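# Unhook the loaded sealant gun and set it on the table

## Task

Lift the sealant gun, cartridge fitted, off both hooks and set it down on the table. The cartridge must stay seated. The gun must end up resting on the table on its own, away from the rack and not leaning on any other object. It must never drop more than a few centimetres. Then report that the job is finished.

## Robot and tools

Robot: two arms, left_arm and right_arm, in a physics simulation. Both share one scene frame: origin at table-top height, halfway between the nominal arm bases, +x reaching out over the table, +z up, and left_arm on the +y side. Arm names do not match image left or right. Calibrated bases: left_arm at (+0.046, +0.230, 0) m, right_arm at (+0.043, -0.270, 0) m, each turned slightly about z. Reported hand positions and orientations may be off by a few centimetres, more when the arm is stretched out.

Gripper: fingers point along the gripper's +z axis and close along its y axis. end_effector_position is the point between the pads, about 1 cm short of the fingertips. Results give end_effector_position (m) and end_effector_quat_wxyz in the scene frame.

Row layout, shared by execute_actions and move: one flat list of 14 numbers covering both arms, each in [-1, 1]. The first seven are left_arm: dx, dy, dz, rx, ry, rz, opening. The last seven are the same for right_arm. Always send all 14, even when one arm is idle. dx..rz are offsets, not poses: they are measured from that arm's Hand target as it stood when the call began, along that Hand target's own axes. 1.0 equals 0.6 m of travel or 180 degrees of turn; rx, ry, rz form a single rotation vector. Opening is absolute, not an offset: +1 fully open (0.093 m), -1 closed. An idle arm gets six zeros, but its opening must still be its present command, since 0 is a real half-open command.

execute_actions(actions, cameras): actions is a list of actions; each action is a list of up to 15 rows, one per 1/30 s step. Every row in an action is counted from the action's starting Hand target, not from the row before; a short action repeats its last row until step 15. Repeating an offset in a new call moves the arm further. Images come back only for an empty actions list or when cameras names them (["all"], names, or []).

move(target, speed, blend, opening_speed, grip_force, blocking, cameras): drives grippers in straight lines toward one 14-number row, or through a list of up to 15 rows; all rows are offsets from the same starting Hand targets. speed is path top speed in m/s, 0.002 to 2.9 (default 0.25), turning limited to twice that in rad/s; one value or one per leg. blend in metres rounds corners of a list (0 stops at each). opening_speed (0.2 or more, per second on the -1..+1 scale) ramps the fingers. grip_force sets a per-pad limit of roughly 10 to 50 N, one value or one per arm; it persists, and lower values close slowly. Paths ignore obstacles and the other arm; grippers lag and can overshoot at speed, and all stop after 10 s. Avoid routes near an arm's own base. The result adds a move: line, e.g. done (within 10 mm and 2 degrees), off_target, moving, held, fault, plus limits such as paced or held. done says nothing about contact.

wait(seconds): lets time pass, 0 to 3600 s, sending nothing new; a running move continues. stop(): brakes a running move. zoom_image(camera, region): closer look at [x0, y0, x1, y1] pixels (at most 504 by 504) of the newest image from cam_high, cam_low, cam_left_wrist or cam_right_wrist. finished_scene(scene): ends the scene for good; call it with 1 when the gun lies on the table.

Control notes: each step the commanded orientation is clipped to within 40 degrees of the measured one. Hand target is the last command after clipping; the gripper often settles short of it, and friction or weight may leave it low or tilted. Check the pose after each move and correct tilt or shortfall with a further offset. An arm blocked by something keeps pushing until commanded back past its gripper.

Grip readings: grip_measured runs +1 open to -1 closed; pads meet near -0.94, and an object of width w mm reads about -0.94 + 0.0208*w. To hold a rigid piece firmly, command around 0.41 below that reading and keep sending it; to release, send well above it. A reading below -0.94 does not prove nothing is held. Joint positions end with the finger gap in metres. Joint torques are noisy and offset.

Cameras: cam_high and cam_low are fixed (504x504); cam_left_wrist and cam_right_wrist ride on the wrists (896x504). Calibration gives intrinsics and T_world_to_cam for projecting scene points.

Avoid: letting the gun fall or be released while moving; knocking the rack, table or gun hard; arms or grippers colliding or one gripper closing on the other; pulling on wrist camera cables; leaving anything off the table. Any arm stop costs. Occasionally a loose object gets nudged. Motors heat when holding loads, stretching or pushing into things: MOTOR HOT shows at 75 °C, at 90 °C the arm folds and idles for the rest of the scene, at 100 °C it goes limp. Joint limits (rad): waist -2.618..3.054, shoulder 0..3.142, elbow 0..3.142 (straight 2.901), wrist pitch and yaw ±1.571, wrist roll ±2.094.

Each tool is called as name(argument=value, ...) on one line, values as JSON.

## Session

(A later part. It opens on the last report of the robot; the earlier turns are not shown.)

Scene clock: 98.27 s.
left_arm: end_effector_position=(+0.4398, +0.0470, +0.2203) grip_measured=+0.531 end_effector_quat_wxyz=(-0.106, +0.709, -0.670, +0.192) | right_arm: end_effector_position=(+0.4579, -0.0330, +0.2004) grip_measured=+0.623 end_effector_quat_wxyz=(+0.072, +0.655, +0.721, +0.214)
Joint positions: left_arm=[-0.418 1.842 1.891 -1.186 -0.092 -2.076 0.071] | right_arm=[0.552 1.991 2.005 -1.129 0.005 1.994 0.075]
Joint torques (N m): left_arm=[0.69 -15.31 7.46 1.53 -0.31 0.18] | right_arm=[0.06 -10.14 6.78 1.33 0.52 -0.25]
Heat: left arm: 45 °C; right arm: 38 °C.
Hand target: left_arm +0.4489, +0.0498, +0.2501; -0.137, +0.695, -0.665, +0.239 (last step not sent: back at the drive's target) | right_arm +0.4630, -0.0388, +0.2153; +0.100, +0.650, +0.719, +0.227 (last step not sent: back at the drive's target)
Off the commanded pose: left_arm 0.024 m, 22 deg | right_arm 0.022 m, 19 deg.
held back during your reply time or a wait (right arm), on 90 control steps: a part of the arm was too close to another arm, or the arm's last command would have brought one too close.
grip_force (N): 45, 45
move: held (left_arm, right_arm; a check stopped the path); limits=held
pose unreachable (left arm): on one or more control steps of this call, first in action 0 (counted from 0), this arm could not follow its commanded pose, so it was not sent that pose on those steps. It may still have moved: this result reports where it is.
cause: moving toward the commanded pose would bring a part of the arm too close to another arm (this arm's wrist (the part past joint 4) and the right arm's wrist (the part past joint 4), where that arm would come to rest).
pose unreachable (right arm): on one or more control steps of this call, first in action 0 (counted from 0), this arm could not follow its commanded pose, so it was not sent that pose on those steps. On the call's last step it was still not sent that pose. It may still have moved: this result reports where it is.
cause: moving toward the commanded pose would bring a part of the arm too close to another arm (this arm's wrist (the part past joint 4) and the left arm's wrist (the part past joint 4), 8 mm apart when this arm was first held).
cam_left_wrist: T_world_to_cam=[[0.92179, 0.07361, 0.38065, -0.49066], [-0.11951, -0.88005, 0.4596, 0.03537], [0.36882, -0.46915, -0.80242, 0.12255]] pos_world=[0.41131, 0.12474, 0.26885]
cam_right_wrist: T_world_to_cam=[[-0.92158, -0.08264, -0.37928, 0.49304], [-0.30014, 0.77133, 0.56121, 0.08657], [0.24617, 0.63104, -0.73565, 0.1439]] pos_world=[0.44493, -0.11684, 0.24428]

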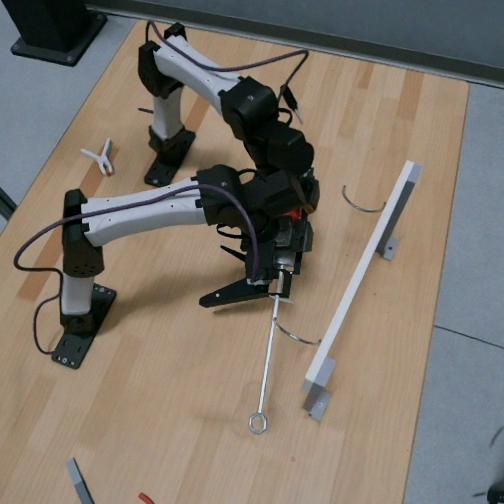

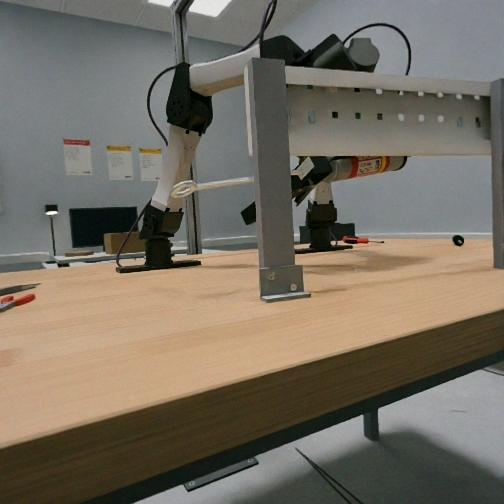

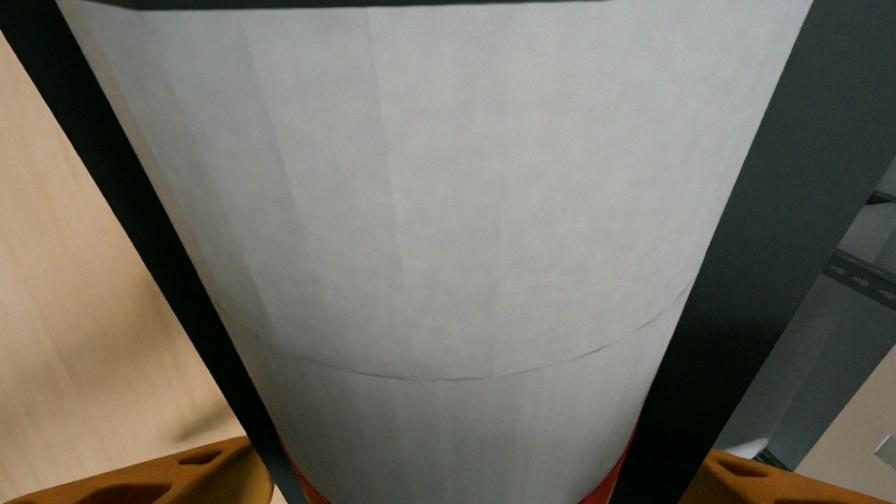

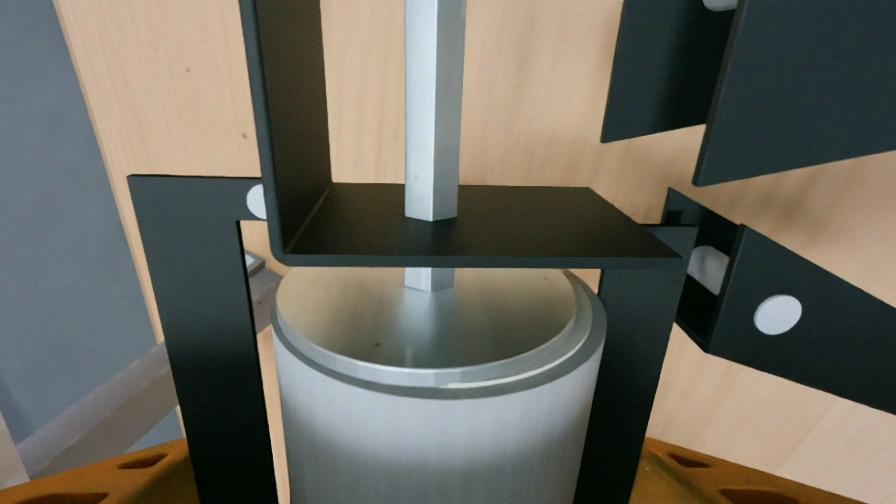

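move(target=[0,0,0,0,0,0,0.1,0,0,0,0,0.05,0,0.1], cameras=["cam_high","cam_right_wrist"], speed=0.08)

Scene clock: 100.07 s.
left_arm: end_effector_position=(+0.4385, +0.0488, +0.2159) grip_measured=+0.531 end_effector_quat_wxyz=(-0.105, +0.713, -0.668, +0.186) | right_arm: end_effector_position=(+0.4590, -0.0309, +0.1892) grip_measured=+0.623 end_effector_quat_wxyz=(+0.028, +0.641, +0.726, +0.246)
Joint positions: left_arm=[-0.417 1.842 1.878 -1.186 -0.096 -2.085 0.071] | right_arm=[0.511 1.955 1.891 -1.02 -0.121 1.956 0.075]
Joint torques (N m): left_arm=[0.47 -15.69 8.4 1.48 -0.3 0.23] | right_arm=[-1.69 -12.11 6.63 1.49 -0.11 -0.41]
Motor temperatures (°C): left_arm=[26 43 44 45 27 25 26] | right_arm=[24 38 37 37 27 24 26]
Heat: left arm: 45 °C; right arm: 38 °C.
Hand target: left_arm +0.4489, +0.0498, +0.2502; -0.137, +0.695, -0.665, +0.239 | right_arm +0.4630, -0.0390, +0.2152; +0.043, +0.630, +0.724, +0.277
Off the commanded pose: left_arm 0.036 m, 7 deg | right_arm 0.028 m, 4 deg.
held back during your reply time or a wait (left arm), on 3 control steps: a part of the arm was too close to another arm, or the arm's last command would have brought one too close.
held back during your reply time or a wait (right arm), on 8 control steps: a part of the arm was too close to another arm, or the arm's last command would have brought one too close.
grip_force (N): 45, 45
move: off_target (right_arm); limits=held
pose unreachable (left arm): on one or more control steps of this call, first in action 0 (counted from 0), this arm could not follow its commanded pose, so it was not sent that pose on those steps. It may still have moved: this result reports where it is.
cause: moving toward the commanded pose would bring a part of the arm too close to another arm (this arm's wrist (the part past joint 4) and the right arm's wrist (the part past joint 4), 6 mm apart when this arm was first held).
cam_right_wrist: T_world_to_cam=[[-0.92342, -0.09149, -0.37272, 0.48938], [-0.32699, 0.69598, 0.63929, 0.08677], [0.20092, 0.71221, -0.6726, 0.14549]] pos_world=[0.45105, -0.11924, 0.22478]

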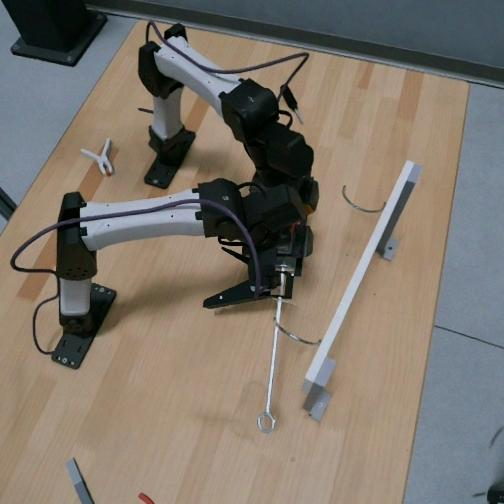

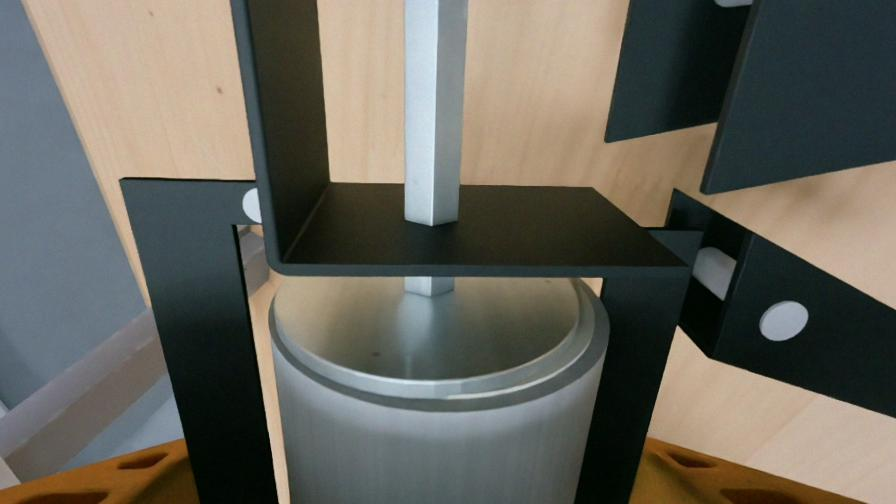

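move(target=[-0.005,0.017,0.0283,0,0,0,0.1,0.0048,0.0076,-0.014,0,0,0,0.1], cameras=["cam_high","cam_low"], speed=0.08)

Scene clock: 101.67 s.
left_arm: end_effector_position=(+0.4379, +0.0433, +0.2070) grip_measured=+0.531 end_effector_quat_wxyz=(-0.093, +0.714, -0.663, +0.203) | right_arm: end_effector_position=(+0.4580, -0.0363, +0.1869) grip_measured=+0.623 end_effector_quat_wxyz=(+0.039, +0.638, +0.733, +0.234)
Joint positions: left_arm=[-0.417 1.814 1.796 -1.107 -0.066 -2.1 0.071] | right_arm=[0.511 1.955 1.891 -1.037 -0.096 1.934 0.075]
Joint torques (N m): left_arm=[0.5 -14.56 6.58 1.54 -0.64 0.38] | right_arm=[-1.46 -11.59 10.78 1.19 -0.42 -0.15]
Heat: left arm: 45 °C; right arm: 38 °C.
Hand target: left_arm +0.4489, +0.0498, +0.2301; -0.137, +0.694, -0.665, +0.239 | right_arm +0.4630, -0.0388, +0.2252; +0.043, +0.630, +0.724, +0.278
Off the commanded pose: left_arm 0.026 m, 7 deg | right_arm 0.039 m, 5 deg.
grip_force (N): 45, 45
move: off_target (left_arm, right_arm)

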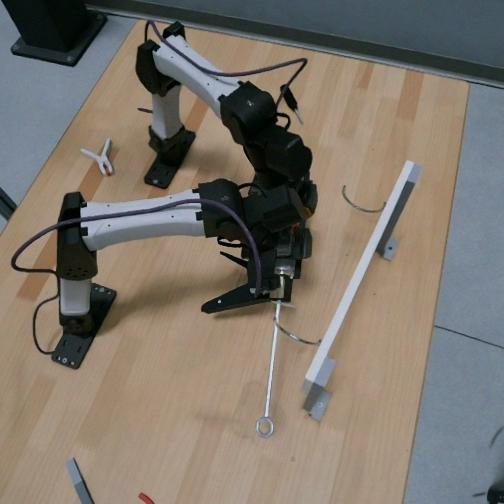

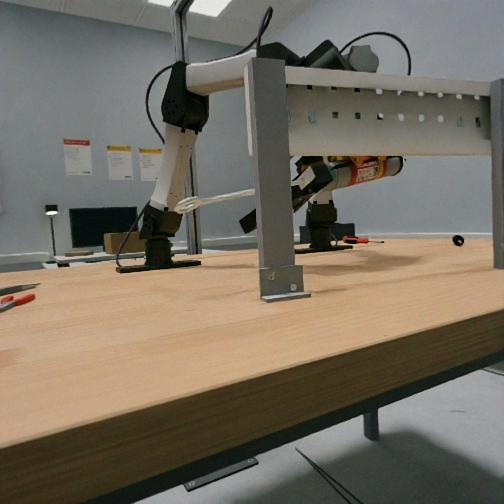

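move(target=[0.005,-0.0073,0.027,0.04,0.0688,0.0518,0.1,0.0067,-0.0075,-0.012,-0.0755,-0.0884,0.0168,0.1], cameras=["all"], speed=0.08)

Scene clock: 107.23 s.
left_arm: end_effector_position=(+0.4498, +0.0429, +0.1948) grip_measured=+0.531 end_effector_quat_wxyz=(-0.090, +0.636, -0.703, +0.304) | right_arm: end_effector_position=(+0.4550, -0.0365, +0.1870) grip_measured=+0.623 end_effector_quat_wxyz=(+0.177, +0.678, +0.676, +0.226)
Joint positions: left_arm=[-0.347 1.679 1.489 -0.741 0.09 -1.9 0.071] | right_arm=[0.639 1.887 1.755 -0.911 0.261 2.11 0.075]
Joint torques (N m): left_arm=[1.09 -12.82 7.65 1.94 0.02 0.69] | right_arm=[1.62 -13.6 7.49 1.58 0.81 -0.13]
Heat: left arm: 45 °C; right arm: 39 °C.
Hand target: left_arm +0.4610, +0.0451, +0.2192; +0.126, -0.599, +0.713, -0.342 | right_arm +0.4553, -0.0378, +0.2304; +0.209, +0.672, +0.657, +0.273
Off the commanded pose: left_arm 0.027 m, 8 deg | right_arm 0.043 m, 7 deg.
joint sent to its limit (right arm) — joint 6 (wrist roll), upper limit. The joint targets still meet the commanded pose.
grip_force (N): 45, 45
move: off_target (left_arm, right_arm)
cam_left_wrist: T_world_to_cam=[[0.85501, -0.01639, 0.51835, -0.48279], [-0.34427, -0.76545, 0.54366, 0.1245], [0.38786, -0.64329, -0.66011, 0.06765]] pos_world=[0.42941, 0.1309, 0.22722]
cam_right_wrist: T_world_to_cam=[[-0.85299, -0.00567, -0.5219, 0.48331], [-0.27111, 0.85927, 0.43376, 0.10981], [0.44599, 0.51149, -0.73449, 0.04156]] pos_world=[0.42349, -0.11288, 0.23513]

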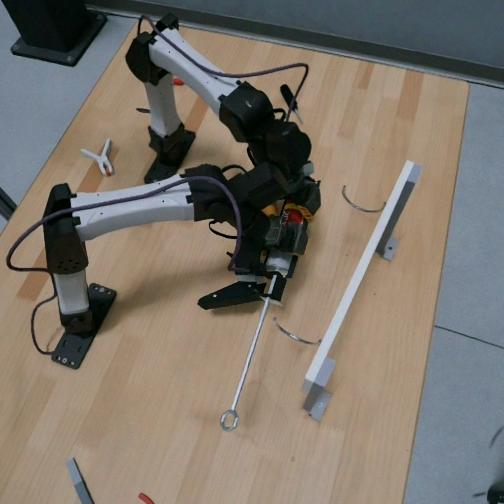

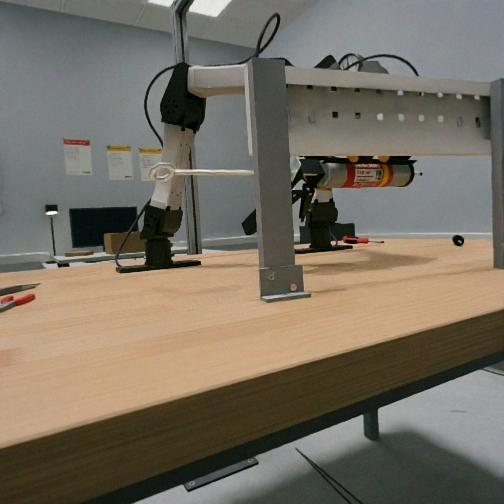

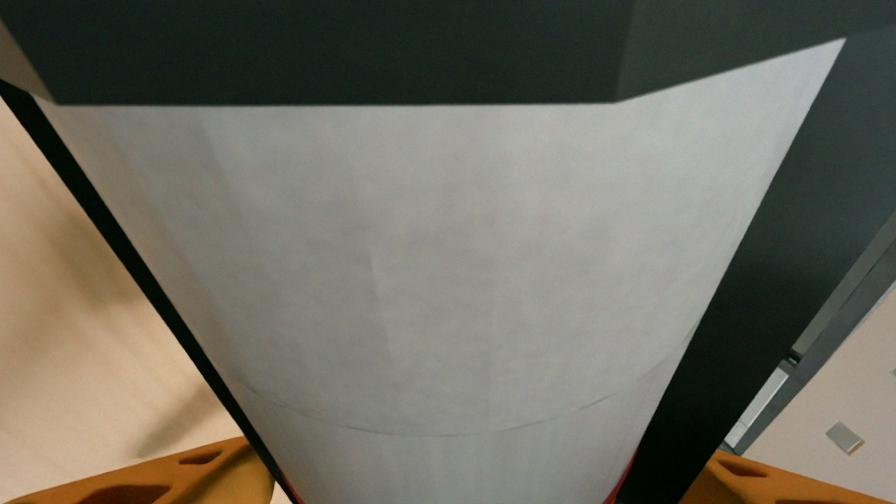

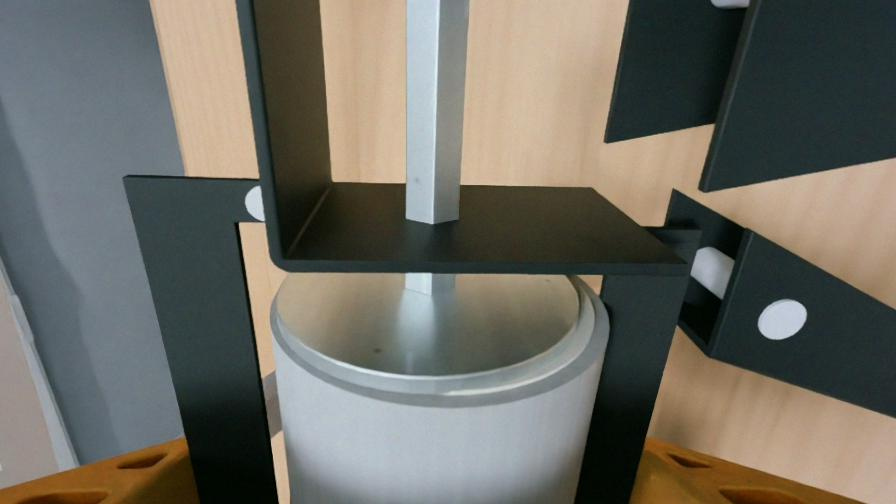

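move(target=[-0.0333,0.075,0.1035,0.018,0.0711,-0.0562,0.1,-0.0072,-0.0647,0.0697,0.0065,-0.0713,-0.0588,0.1], cameras=["all"], speed=0.08)

Scene clock: 111.47 s.
left_arm: end_effector_position=(+0.4491, +0.0395, +0.1334) grip_measured=+0.531 end_effector_quat_wxyz=(-0.004, +0.622, -0.667, +0.410) | right_arm: end_effector_position=(+0.4496, -0.0370, +0.1474) grip_measured=+0.623 end_effector_quat_wxyz=(+0.266, +0.656, +0.690, +0.151)
Joint positions: left_arm=[-0.251 1.646 1.088 -0.234 0.371 -1.959 0.071] | right_arm=[0.721 1.971 1.714 -0.91 0.487 2.108 0.075]
Joint torques (N m): left_arm=[1.73 -7.47 7.39 2.31 0.11 0.01] | right_arm=[1.55 -10.85 7.54 1.14 0.98 -0.51]
Heat: left arm: 45 °C; right arm: 39 °C.
Hand target: left_arm +0.4680, +0.0451, +0.1400; -0.032, +0.613, -0.658, +0.436 | right_arm +0.4523, -0.0370, +0.1732; +0.298, +0.637, +0.691, +0.169
Off the commanded pose: left_arm 0.021 m, 5 deg | right_arm 0.026 m, 5 deg.
grip_force (N): 45, 45
move: off_target (left_arm, right_arm)
cam_left_wrist: T_world_to_cam=[[0.84076, 0.09271, 0.5334, -0.45048], [-0.39352, -0.572, 0.7197, 0.14598], [0.37183, -0.815, -0.44443, 0.01042]] pos_world=[0.43232, 0.13376, 0.13986]
cam_right_wrist: T_world_to_cam=[[-0.84146, -0.11523, -0.52789, 0.44968], [-0.26237, 0.94122, 0.21277, 0.15752], [0.47234, 0.31754, -0.82223, 0.00907]] pos_world=[0.41544, -0.09932, 0.21132]

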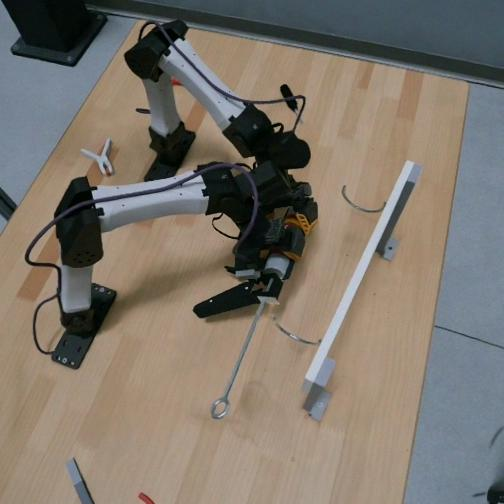

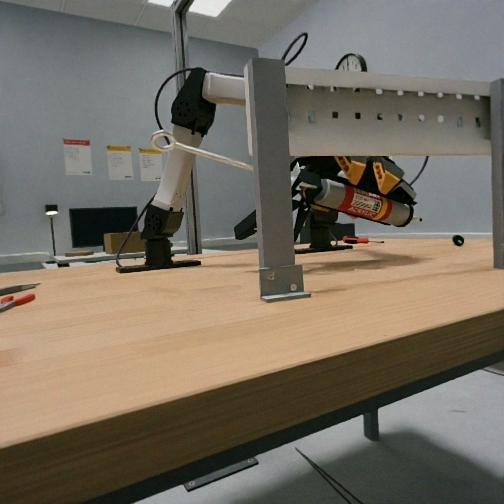

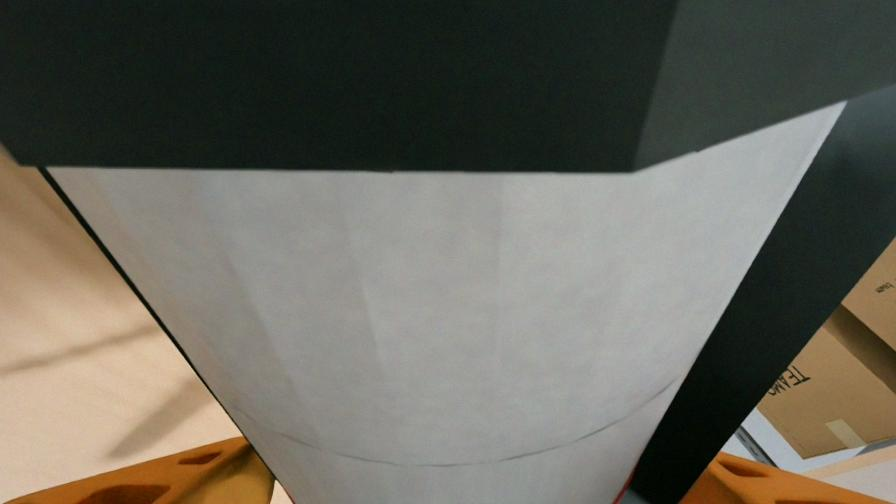

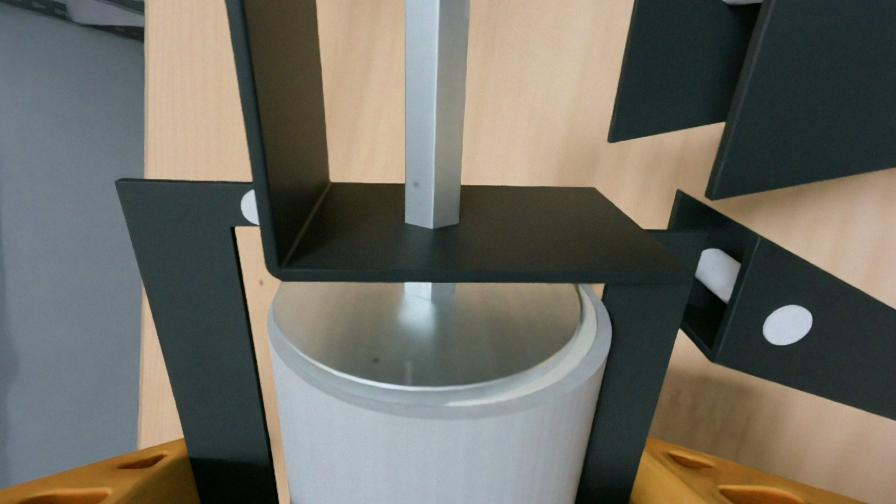

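move(target=[0,0,0,0,-0.03,0,0.1,0,0,0,0,0.02,0,0.1], cameras=["cam_low","cam_left_wrist","cam_right_wrist"], speed=0.08)

zoom_image(camera="cam_low", region=[220, 130, 460, 300])

Scene clock: 113.37 s.
left_arm: end_effector_position=(+0.4465, +0.0442, +0.1243) grip_measured=+0.531 end_effector_quat_wxyz=(-0.026, +0.643, -0.664, +0.382) | right_arm: end_effector_position=(+0.4501, -0.0334, +0.1335) grip_measured=+0.623 end_effector_quat_wxyz=(+0.248, +0.652, +0.699, +0.158)
Joint positions: left_arm=[-0.275 1.646 1.088 -0.269 0.282 -1.977 0.071] | right_arm=[0.711 1.971 1.667 -0.851 0.441 2.087 0.075]
Joint torques (N m): left_arm=[0.38 -7.92 10.06 2.01 -0.29 -0.01] | right_arm=[0.38 -13.74 7.1 1.13 0.76 -0.66]
Heat: left arm: 45 °C; right arm: 40 °C.
Hand target: left_arm +0.4681, +0.0452, +0.1401; -0.063, +0.633, -0.655, +0.407 | right_arm +0.4523, -0.0370, +0.1731; +0.277, +0.631, +0.700, +0.188
Off the commanded pose: left_arm 0.027 m, 5 deg | right_arm 0.040 m, 5 deg.
grip_force (N): 45, 45
move: off_target (left_arm, right_arm)
cam_left_wrist: T_world_to_cam=[[0.84799, 0.10143, 0.52022, -0.4457], [-0.34749, -0.63472, 0.6902, 0.14011], [0.4002, -0.76606, -0.50299, 0.00354]] pos_world=[0.42522, 0.13685, 0.13694]
cam_right_wrist: T_world_to_cam=[[-0.84901, -0.12155, -0.51421, 0.44451], [-0.28172, 0.92745, 0.24591, 0.16109], [0.44701, 0.35365, -0.82165, 0.00869]] pos_world=[0.41889, -0.09844, 0.1961]

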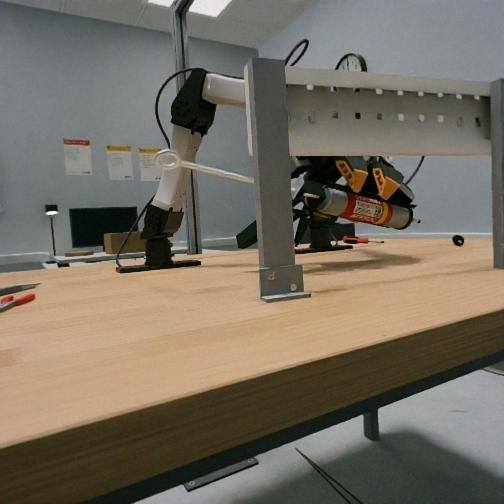

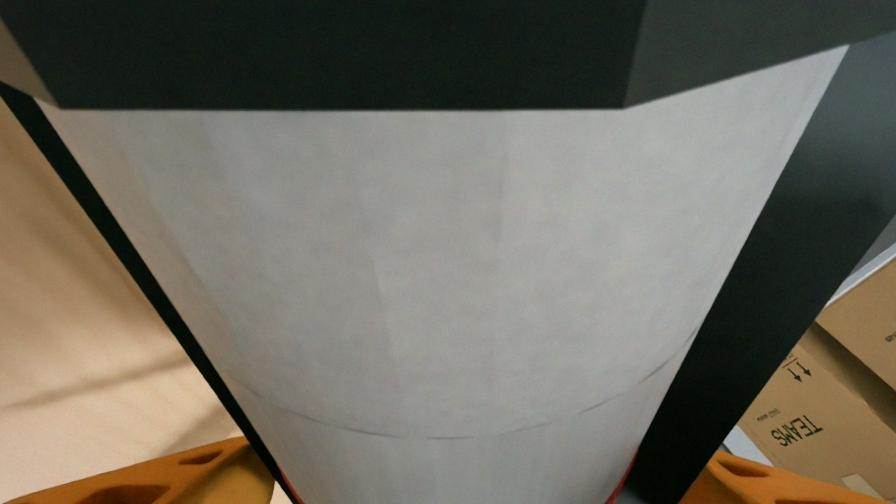

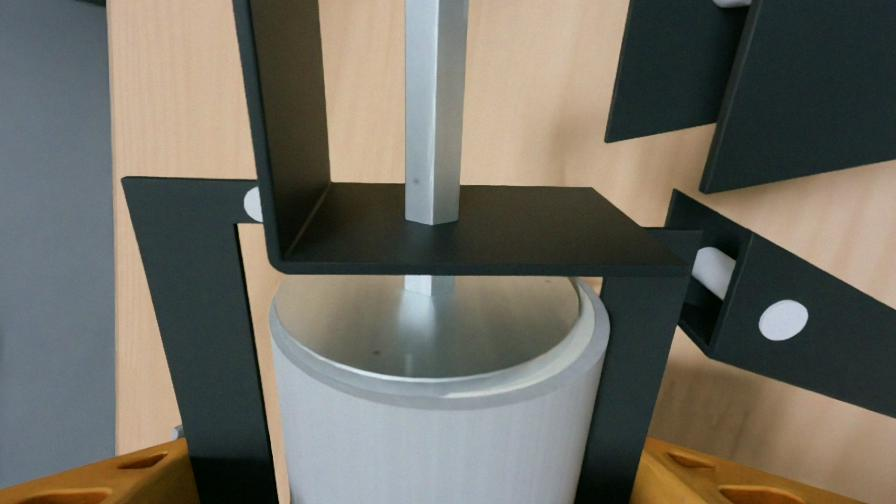

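Scaled by 2.100 from the camera's image (finer frame: 720x720).

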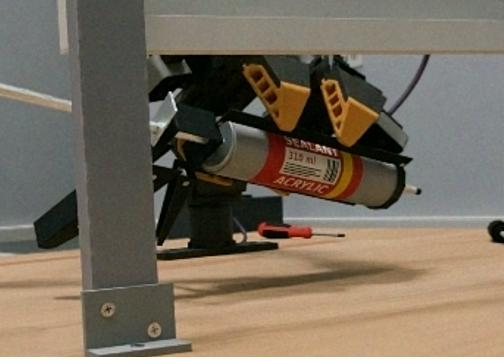

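move(target=[-0.0325,0.046,0.0495,0,0,0,0.1,0.008,-0.0327,0.0414,0,0,0,0.1], cameras=["all"], speed=0.05)

zoom_image(camera="cam_low", region=[220, 130, 460, 300])

Scene clock: 115.97 s.
left_arm: end_effector_position=(+0.4472, +0.0388, +0.0915) grip_measured=+0.531 end_effector_quat_wxyz=(-0.021, +0.637, -0.666, +0.387) | right_arm: end_effector_position=(+0.4489, -0.0378, +0.1026) grip_measured=+0.623 end_effector_quat_wxyz=(+0.247, +0.654, +0.697, +0.159)
Joint positions: left_arm=[-0.281 1.705 1.006 -0.121 0.296 -1.978 0.071] | right_arm=[0.705 1.971 1.543 -0.724 0.439 2.086 0.075]
Joint torques (N m): left_arm=[0.91 -7.27 7.13 2.25 -0.42 0.01] | right_arm=[1.03 -13.26 7.61 1.08 0.83 -0.6]
Heat: left arm: 46 °C; right arm: 41 °C.
Hand target: left_arm +0.4680, +0.0452, +0.0952; -0.063, +0.633, -0.655, +0.407 | right_arm +0.4523, -0.0369, +0.1412; +0.277, +0.631, +0.700, +0.189
Off the commanded pose: left_arm 0.022 m, 6 deg | right_arm 0.039 m, 5 deg.
grip_force (N): 45, 45
move: off_target (left_arm, right_arm)
cam_left_wrist: T_world_to_cam=[[0.84759, 0.09579, 0.52193, -0.42855], [-0.35886, -0.6211, 0.69675, 0.16356], [0.39091, -0.77786, -0.49206, -0.01373]] pos_world=[0.4273, 0.13195, 0.10296]
cam_right_wrist: T_world_to_cam=[[-0.849, -0.11611, -0.51548, 0.42747], [-0.27754, 0.92814, 0.24804, 0.17046], [0.44964, 0.35365, -0.82022, -0.01593]] pos_world=[0.4174, -0.10294, 0.165]

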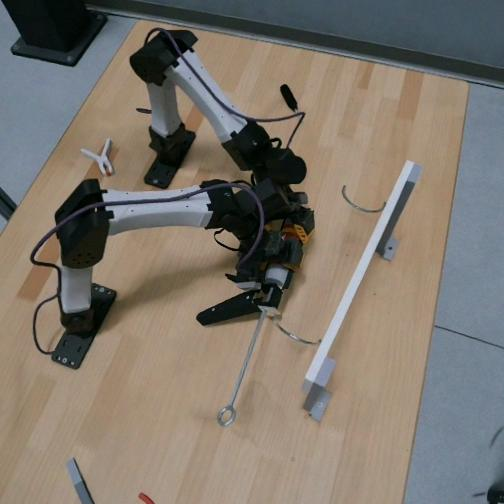

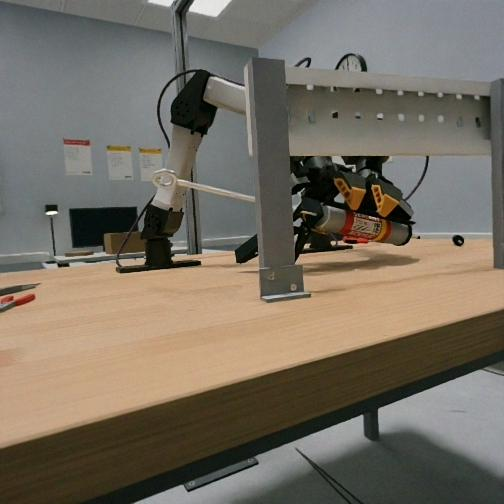

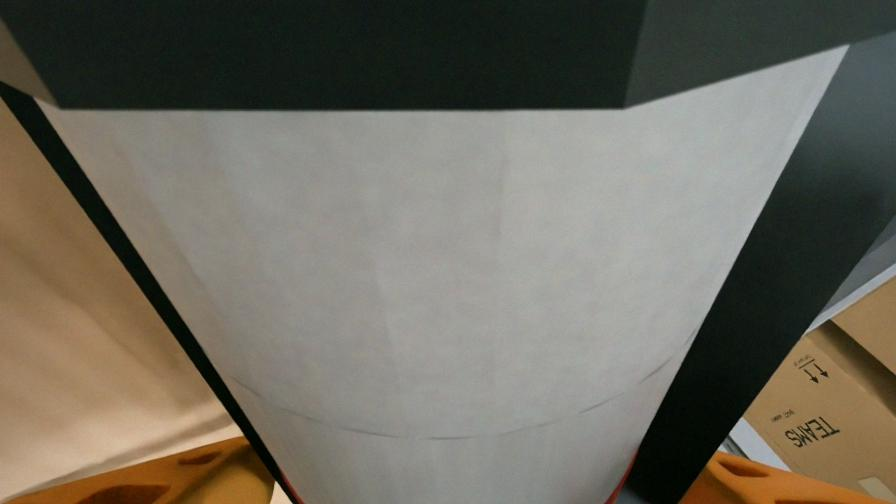

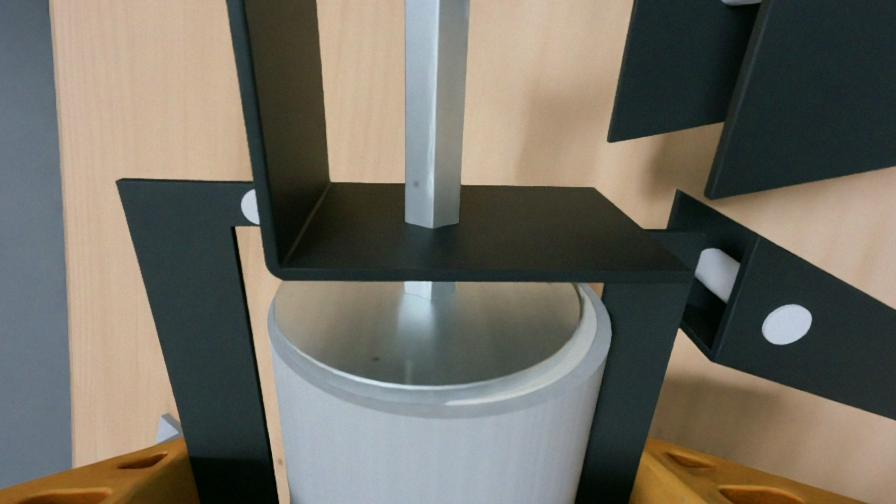

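Scaled by 2.100 from the camera's image (finer frame: 720x720).

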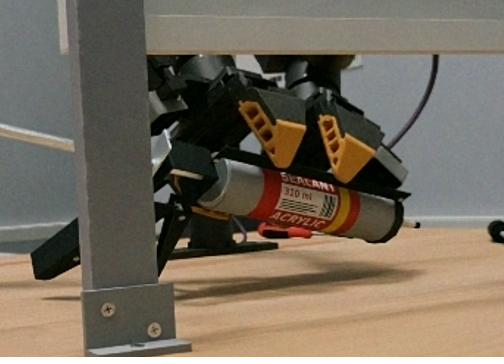

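move(target=[-0.0152,0.0214,0.023,0,0,0,0.1,0.0025,-0.0102,0.013,0,0,0,0.1], cameras=["cam_low","cam_high"], speed=0.04)

zoom_image(camera="cam_low", region=[220, 130, 460, 300])

Scene clock: 117.53 s.
left_arm: end_effector_position=(+0.4482, +0.0343, +0.0775) grip_measured=+0.531 end_effector_quat_wxyz=(-0.012, +0.633, -0.663, +0.399) | right_arm: end_effector_position=(+0.4476, -0.0411, +0.0936) grip_measured=+0.623 end_effector_quat_wxyz=(+0.251, +0.652, +0.699, +0.155)
Joint positions: left_arm=[-0.281 1.739 0.966 -0.029 0.32 -1.989 0.071] | right_arm=[0.703 1.971 1.506 -0.691 0.446 2.077 0.075]
Joint torques (N m): left_arm=[0.99 -6.63 6.57 2.19 -0.68 0.13] | right_arm=[1.36 -13.14 7.94 1.21 0.73 -0.63]
Heat: left arm: 46 °C; right arm: 41 °C.
Hand target: left_arm +0.4680, +0.0453, +0.0742; -0.063, +0.633, -0.655, +0.407 | right_arm +0.4523, -0.0369, +0.1312; +0.277, +0.631, +0.700, +0.188
Off the commanded pose: left_arm 0.023 m, 6 deg | right_arm 0.038 m, 5 deg.
grip_force (N): 45, 45
move: off_target (left_arm, right_arm)
Images, in order (width x height): cam_high 504x504, cam_low 504x504.

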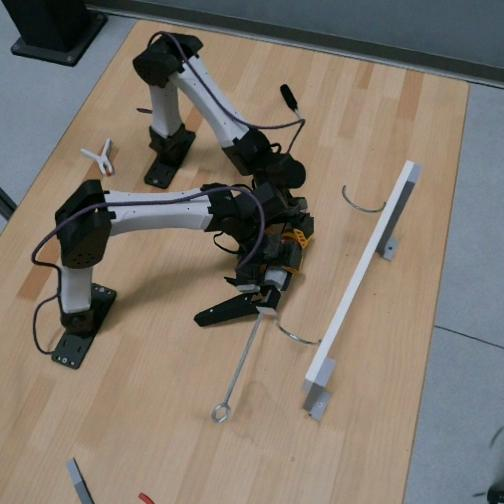

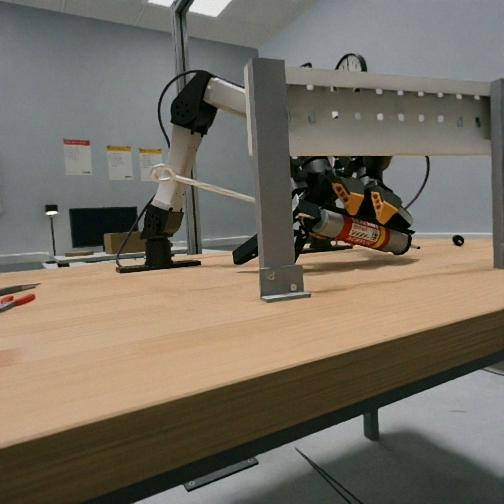

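Scaled by 2.100 from the camera's image (finer frame: 720x720).

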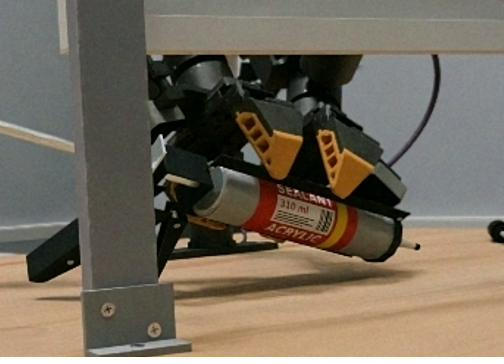

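move(target=[0,0,0,0,0,0,0.1,0.0048,-0.0195,0.0247,0,0,0,0.1], cameras=["cam_low","cam_high","cam_left_wrist","cam_right_wrist"], speed=0.04)

zoom_image(camera="cam_low", region=[220, 130, 460, 300])

Scene clock: 118.73 s.
left_arm: end_effector_position=(+0.4484, +0.0339, +0.0780) grip_measured=+0.531 end_effector_quat_wxyz=(-0.012, +0.632, -0.664, +0.400) | right_arm: end_effector_position=(+0.4472, -0.0419, +0.0914) grip_measured=+0.623 end_effector_quat_wxyz=(+0.252, +0.651, +0.698, +0.159)
Joint positions: left_arm=[-0.281 1.739 0.966 -0.026 0.322 -1.986 0.071] | right_arm=[0.702 1.963 1.482 -0.665 0.446 2.074 0.075]
Joint torques (N m): left_arm=[0.95 -6.68 6.56 2.22 -0.73 0.09] | right_arm=[1.47 -11.17 4.94 1.72 0.69 -0.58]
Heat: left arm: 46 °C; right arm: 41 °C.
Hand target: left_arm +0.4680, +0.0453, +0.0742; -0.063, +0.633, -0.655, +0.407 | right_arm +0.4523, -0.0369, +0.1120; +0.277, +0.631, +0.700, +0.188
Off the commanded pose: left_arm 0.023 m, 6 deg | right_arm 0.022 m, 5 deg.
grip_force (N): 45, 45
move: off_target (right_arm)
cam_left_wrist: T_world_to_cam=[[0.84437, 0.10039, 0.52626, -0.42097], [-0.37256, -0.59587, 0.71144, 0.17446], [0.385, -0.79678, -0.46573, -0.02342]] pos_world=[0.42947, 0.12756, 0.08652]
cam_right_wrist: T_world_to_cam=[[-0.84463, -0.12423, -0.52074, 0.418], [-0.28357, 0.92886, 0.23835, 0.18013], [0.45409, 0.34898, -0.81977, -0.02504]] pos_world=[0.41551, -0.10665, 0.15421]

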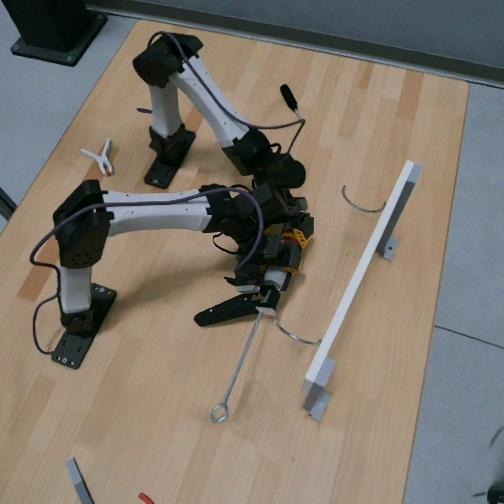

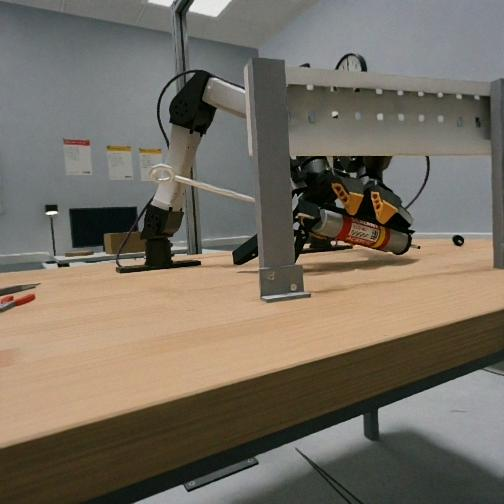

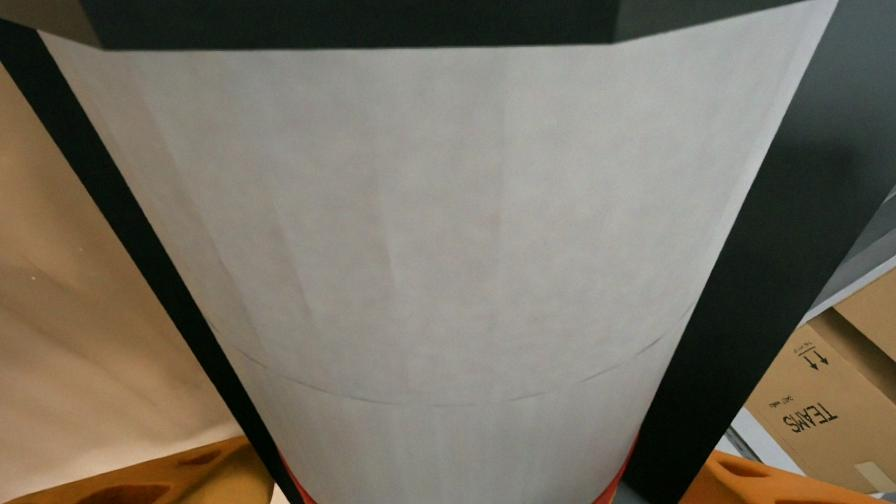

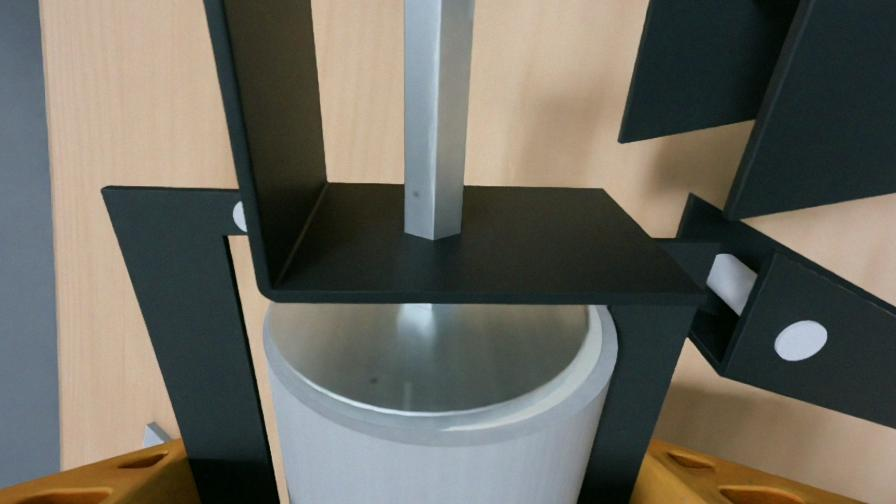

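Scaled by 2.100 from the camera's image (finer frame: 720x720).

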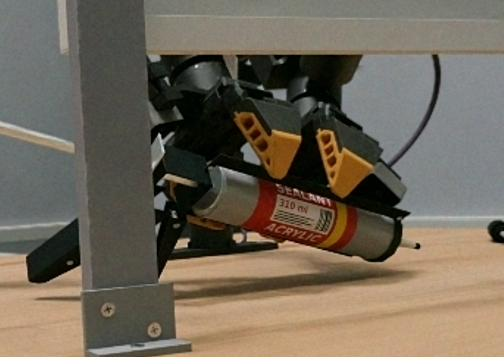

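move(target=[0,0,0,0,0,0,0.1,0.0038,-0.0154,0.0194,0,0,0,0.1], cameras=["cam_low"], speed=0.04)

zoom_image(camera="cam_low", region=[220, 130, 460, 300])

Scene clock: 119.73 s.
left_arm: end_effector_position=(+0.4486, +0.0334, +0.0780) grip_measured=+0.531 end_effector_quat_wxyz=(-0.013, +0.628, -0.665, +0.403) | right_arm: end_effector_position=(+0.4465, -0.0421, +0.0914) grip_measured=+0.623 end_effector_quat_wxyz=(+0.253, +0.650, +0.697, +0.167)
Joint positions: left_arm=[-0.281 1.739 0.96 -0.013 0.325 -1.982 0.071] | right_arm=[0.702 1.949 1.456 -0.636 0.444 2.071 0.075]
Joint torques (N m): left_arm=[0.99 -6.65 6.95 2.12 -0.74 0.05] | right_arm=[1.22 -8.79 3.74 1.93 0.7 -0.55]
Heat: left arm: 46 °C; right arm: 41 °C.
Hand target: left_arm +0.4680, +0.0453, +0.0742; -0.063, +0.633, -0.655, +0.407 | right_arm +0.4523, -0.0369, +0.0970; +0.277, +0.631, +0.700, +0.189
Off the commanded pose: left_arm 0.023 m, 6 deg | right_arm 0.010 m, 4 deg.
grip_force (N): 45, 45
move: off_target (right_arm)

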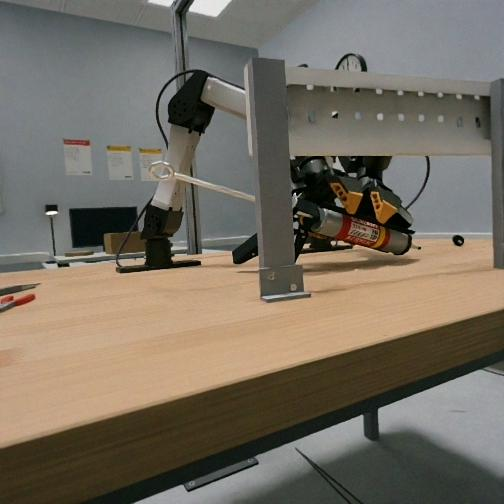

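Scaled by 2.100 from the camera's image (finer frame: 720x720).

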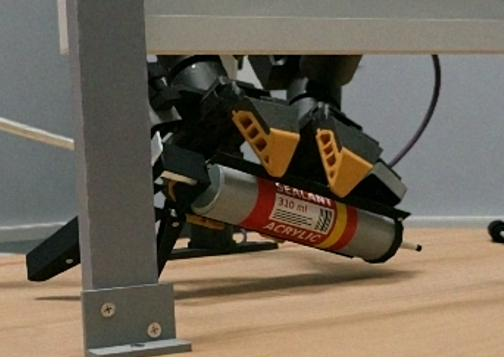

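move(target=[0.0277,-0.0042,-0.016,0,0,0,0.1,0,0,0,0,0,0,0.1], cameras=[], speed=0.04)

move(target=[0,0,0,0,0,0,0.1,0,0,0,0,0,0,0.75], cameras=["cam_low","cam_right_wrist","cam_left_wrist"], opening_speed=0.3)

Scene clock: 121.63 s.
left_arm: end_effector_position=(+0.4466, +0.0317, +0.0779) grip_measured=+0.531 end_effector_quat_wxyz=(-0.021, +0.634, -0.664, +0.396) | right_arm: end_effector_position=(+0.4466, -0.0417, +0.0914) grip_measured=+0.623 end_effector_quat_wxyz=(+0.252, +0.648, +0.699, +0.167)
Joint positions: left_arm=[-0.299 1.732 0.96 -0.024 0.29 -1.995 0.071] | right_arm=[0.702 1.949 1.456 -0.634 0.441 2.066 0.075]
Joint torques (N m): left_arm=[-0.39 -9.83 8.32 1.78 -0.62 -0.09] | right_arm=[1.58 -9.18 3.58 1.98 0.68 -0.48]
Heat: left arm: 46 °C; right arm: 41 °C.
Hand target: left_arm +0.4611, +0.0353, +0.0892; -0.063, +0.633, -0.655, +0.407 | right_arm +0.4523, -0.0369, +0.0970; +0.277, +0.631, +0.700, +0.189
Off the commanded pose: left_arm 0.019 m, 5 deg | right_arm 0.009 m, 4 deg.
grip_force (N): 45, 45
move: off_target (left_arm)

Scene clock: 124.33 s.
left_arm: end_effector_position=(+0.4442, +0.0388, +0.0713) grip_measured=+0.531 end_effector_quat_wxyz=(-0.018, +0.665, -0.644, +0.378) | right_arm: end_effector_position=(+0.4490, -0.0368, +0.0889) grip_measured=+0.749 end_effector_quat_wxyz=(+0.260, +0.634, +0.706, +0.177)
Joint positions: left_arm=[-0.298 1.732 0.96 -0.058 0.257 -2.052 0.071] | right_arm=[0.71 1.949 1.431 -0.579 0.449 2.031 0.081]
Joint torques (N m): left_arm=[-0.58 -10.06 8.36 2.04 -0.31 0.51] | right_arm=[0.65 -9.16 5.57 1.5 0.7 -0.13]
Heat: left arm: 46 °C; right arm: 41 °C.
Hand target: left_arm +0.4611, +0.0354, +0.0891; -0.063, +0.633, -0.655, +0.407 | right_arm +0.4523, -0.0369, +0.0970; +0.277, +0.631, +0.700, +0.188
Off the commanded pose: left_arm 0.025 m, 7 deg | right_arm 0.009 m, 2 deg.
grip_force (N): 45, 45
move: done
cam_left_wrist: T_world_to_cam=[[0.85793, 0.15372, 0.49024, -0.41998], [-0.29428, -0.63513, 0.71415, 0.14716], [0.42114, -0.75695, -0.49966, -0.03611]] pos_world=[0.41883, 0.13069, 0.08276]
cam_right_wrist: T_world_to_cam=[[-0.81944, -0.15613, -0.55149, 0.40903], [-0.32994, 0.91527, 0.23112, 0.19745], [0.46868, 0.37135, -0.80152, -0.03714]] pos_world=[0.41773, -0.10307, 0.15018]
Images, in order (width x height): cam_low 504x504, cam_left_wrist 896x504, cam_right_wrist 896x504.

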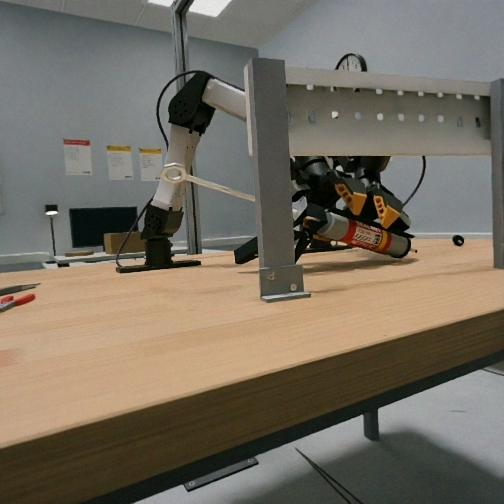

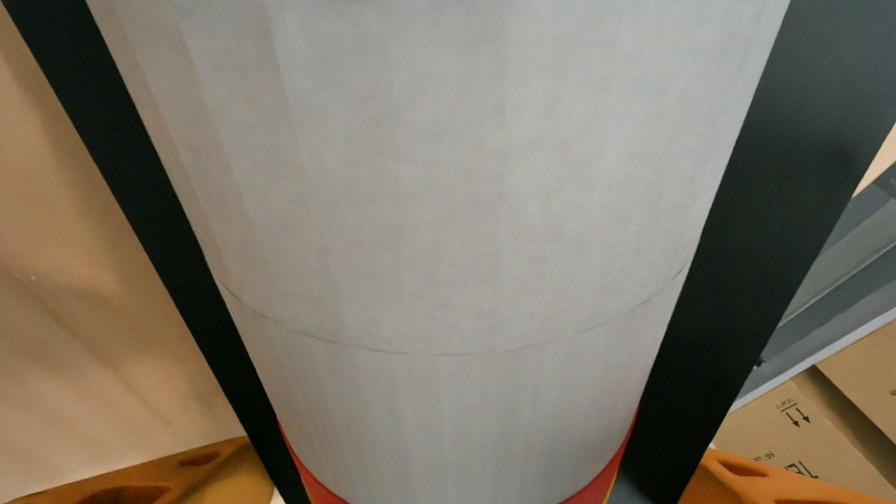

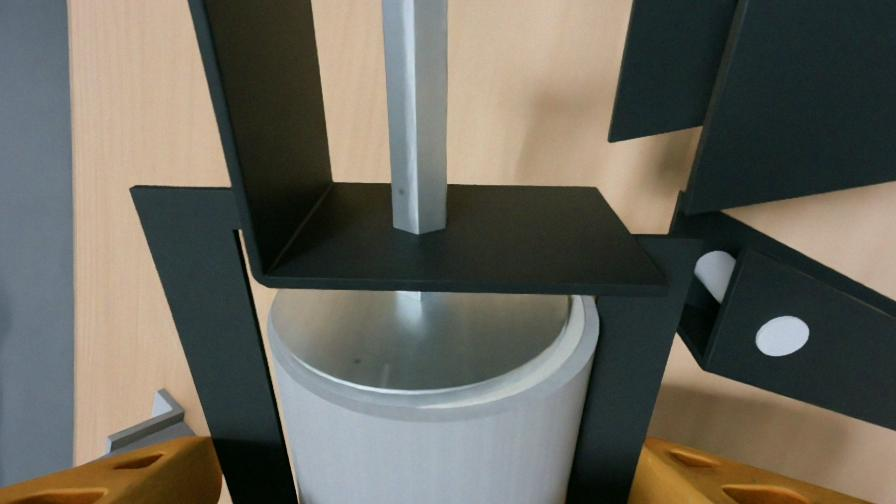

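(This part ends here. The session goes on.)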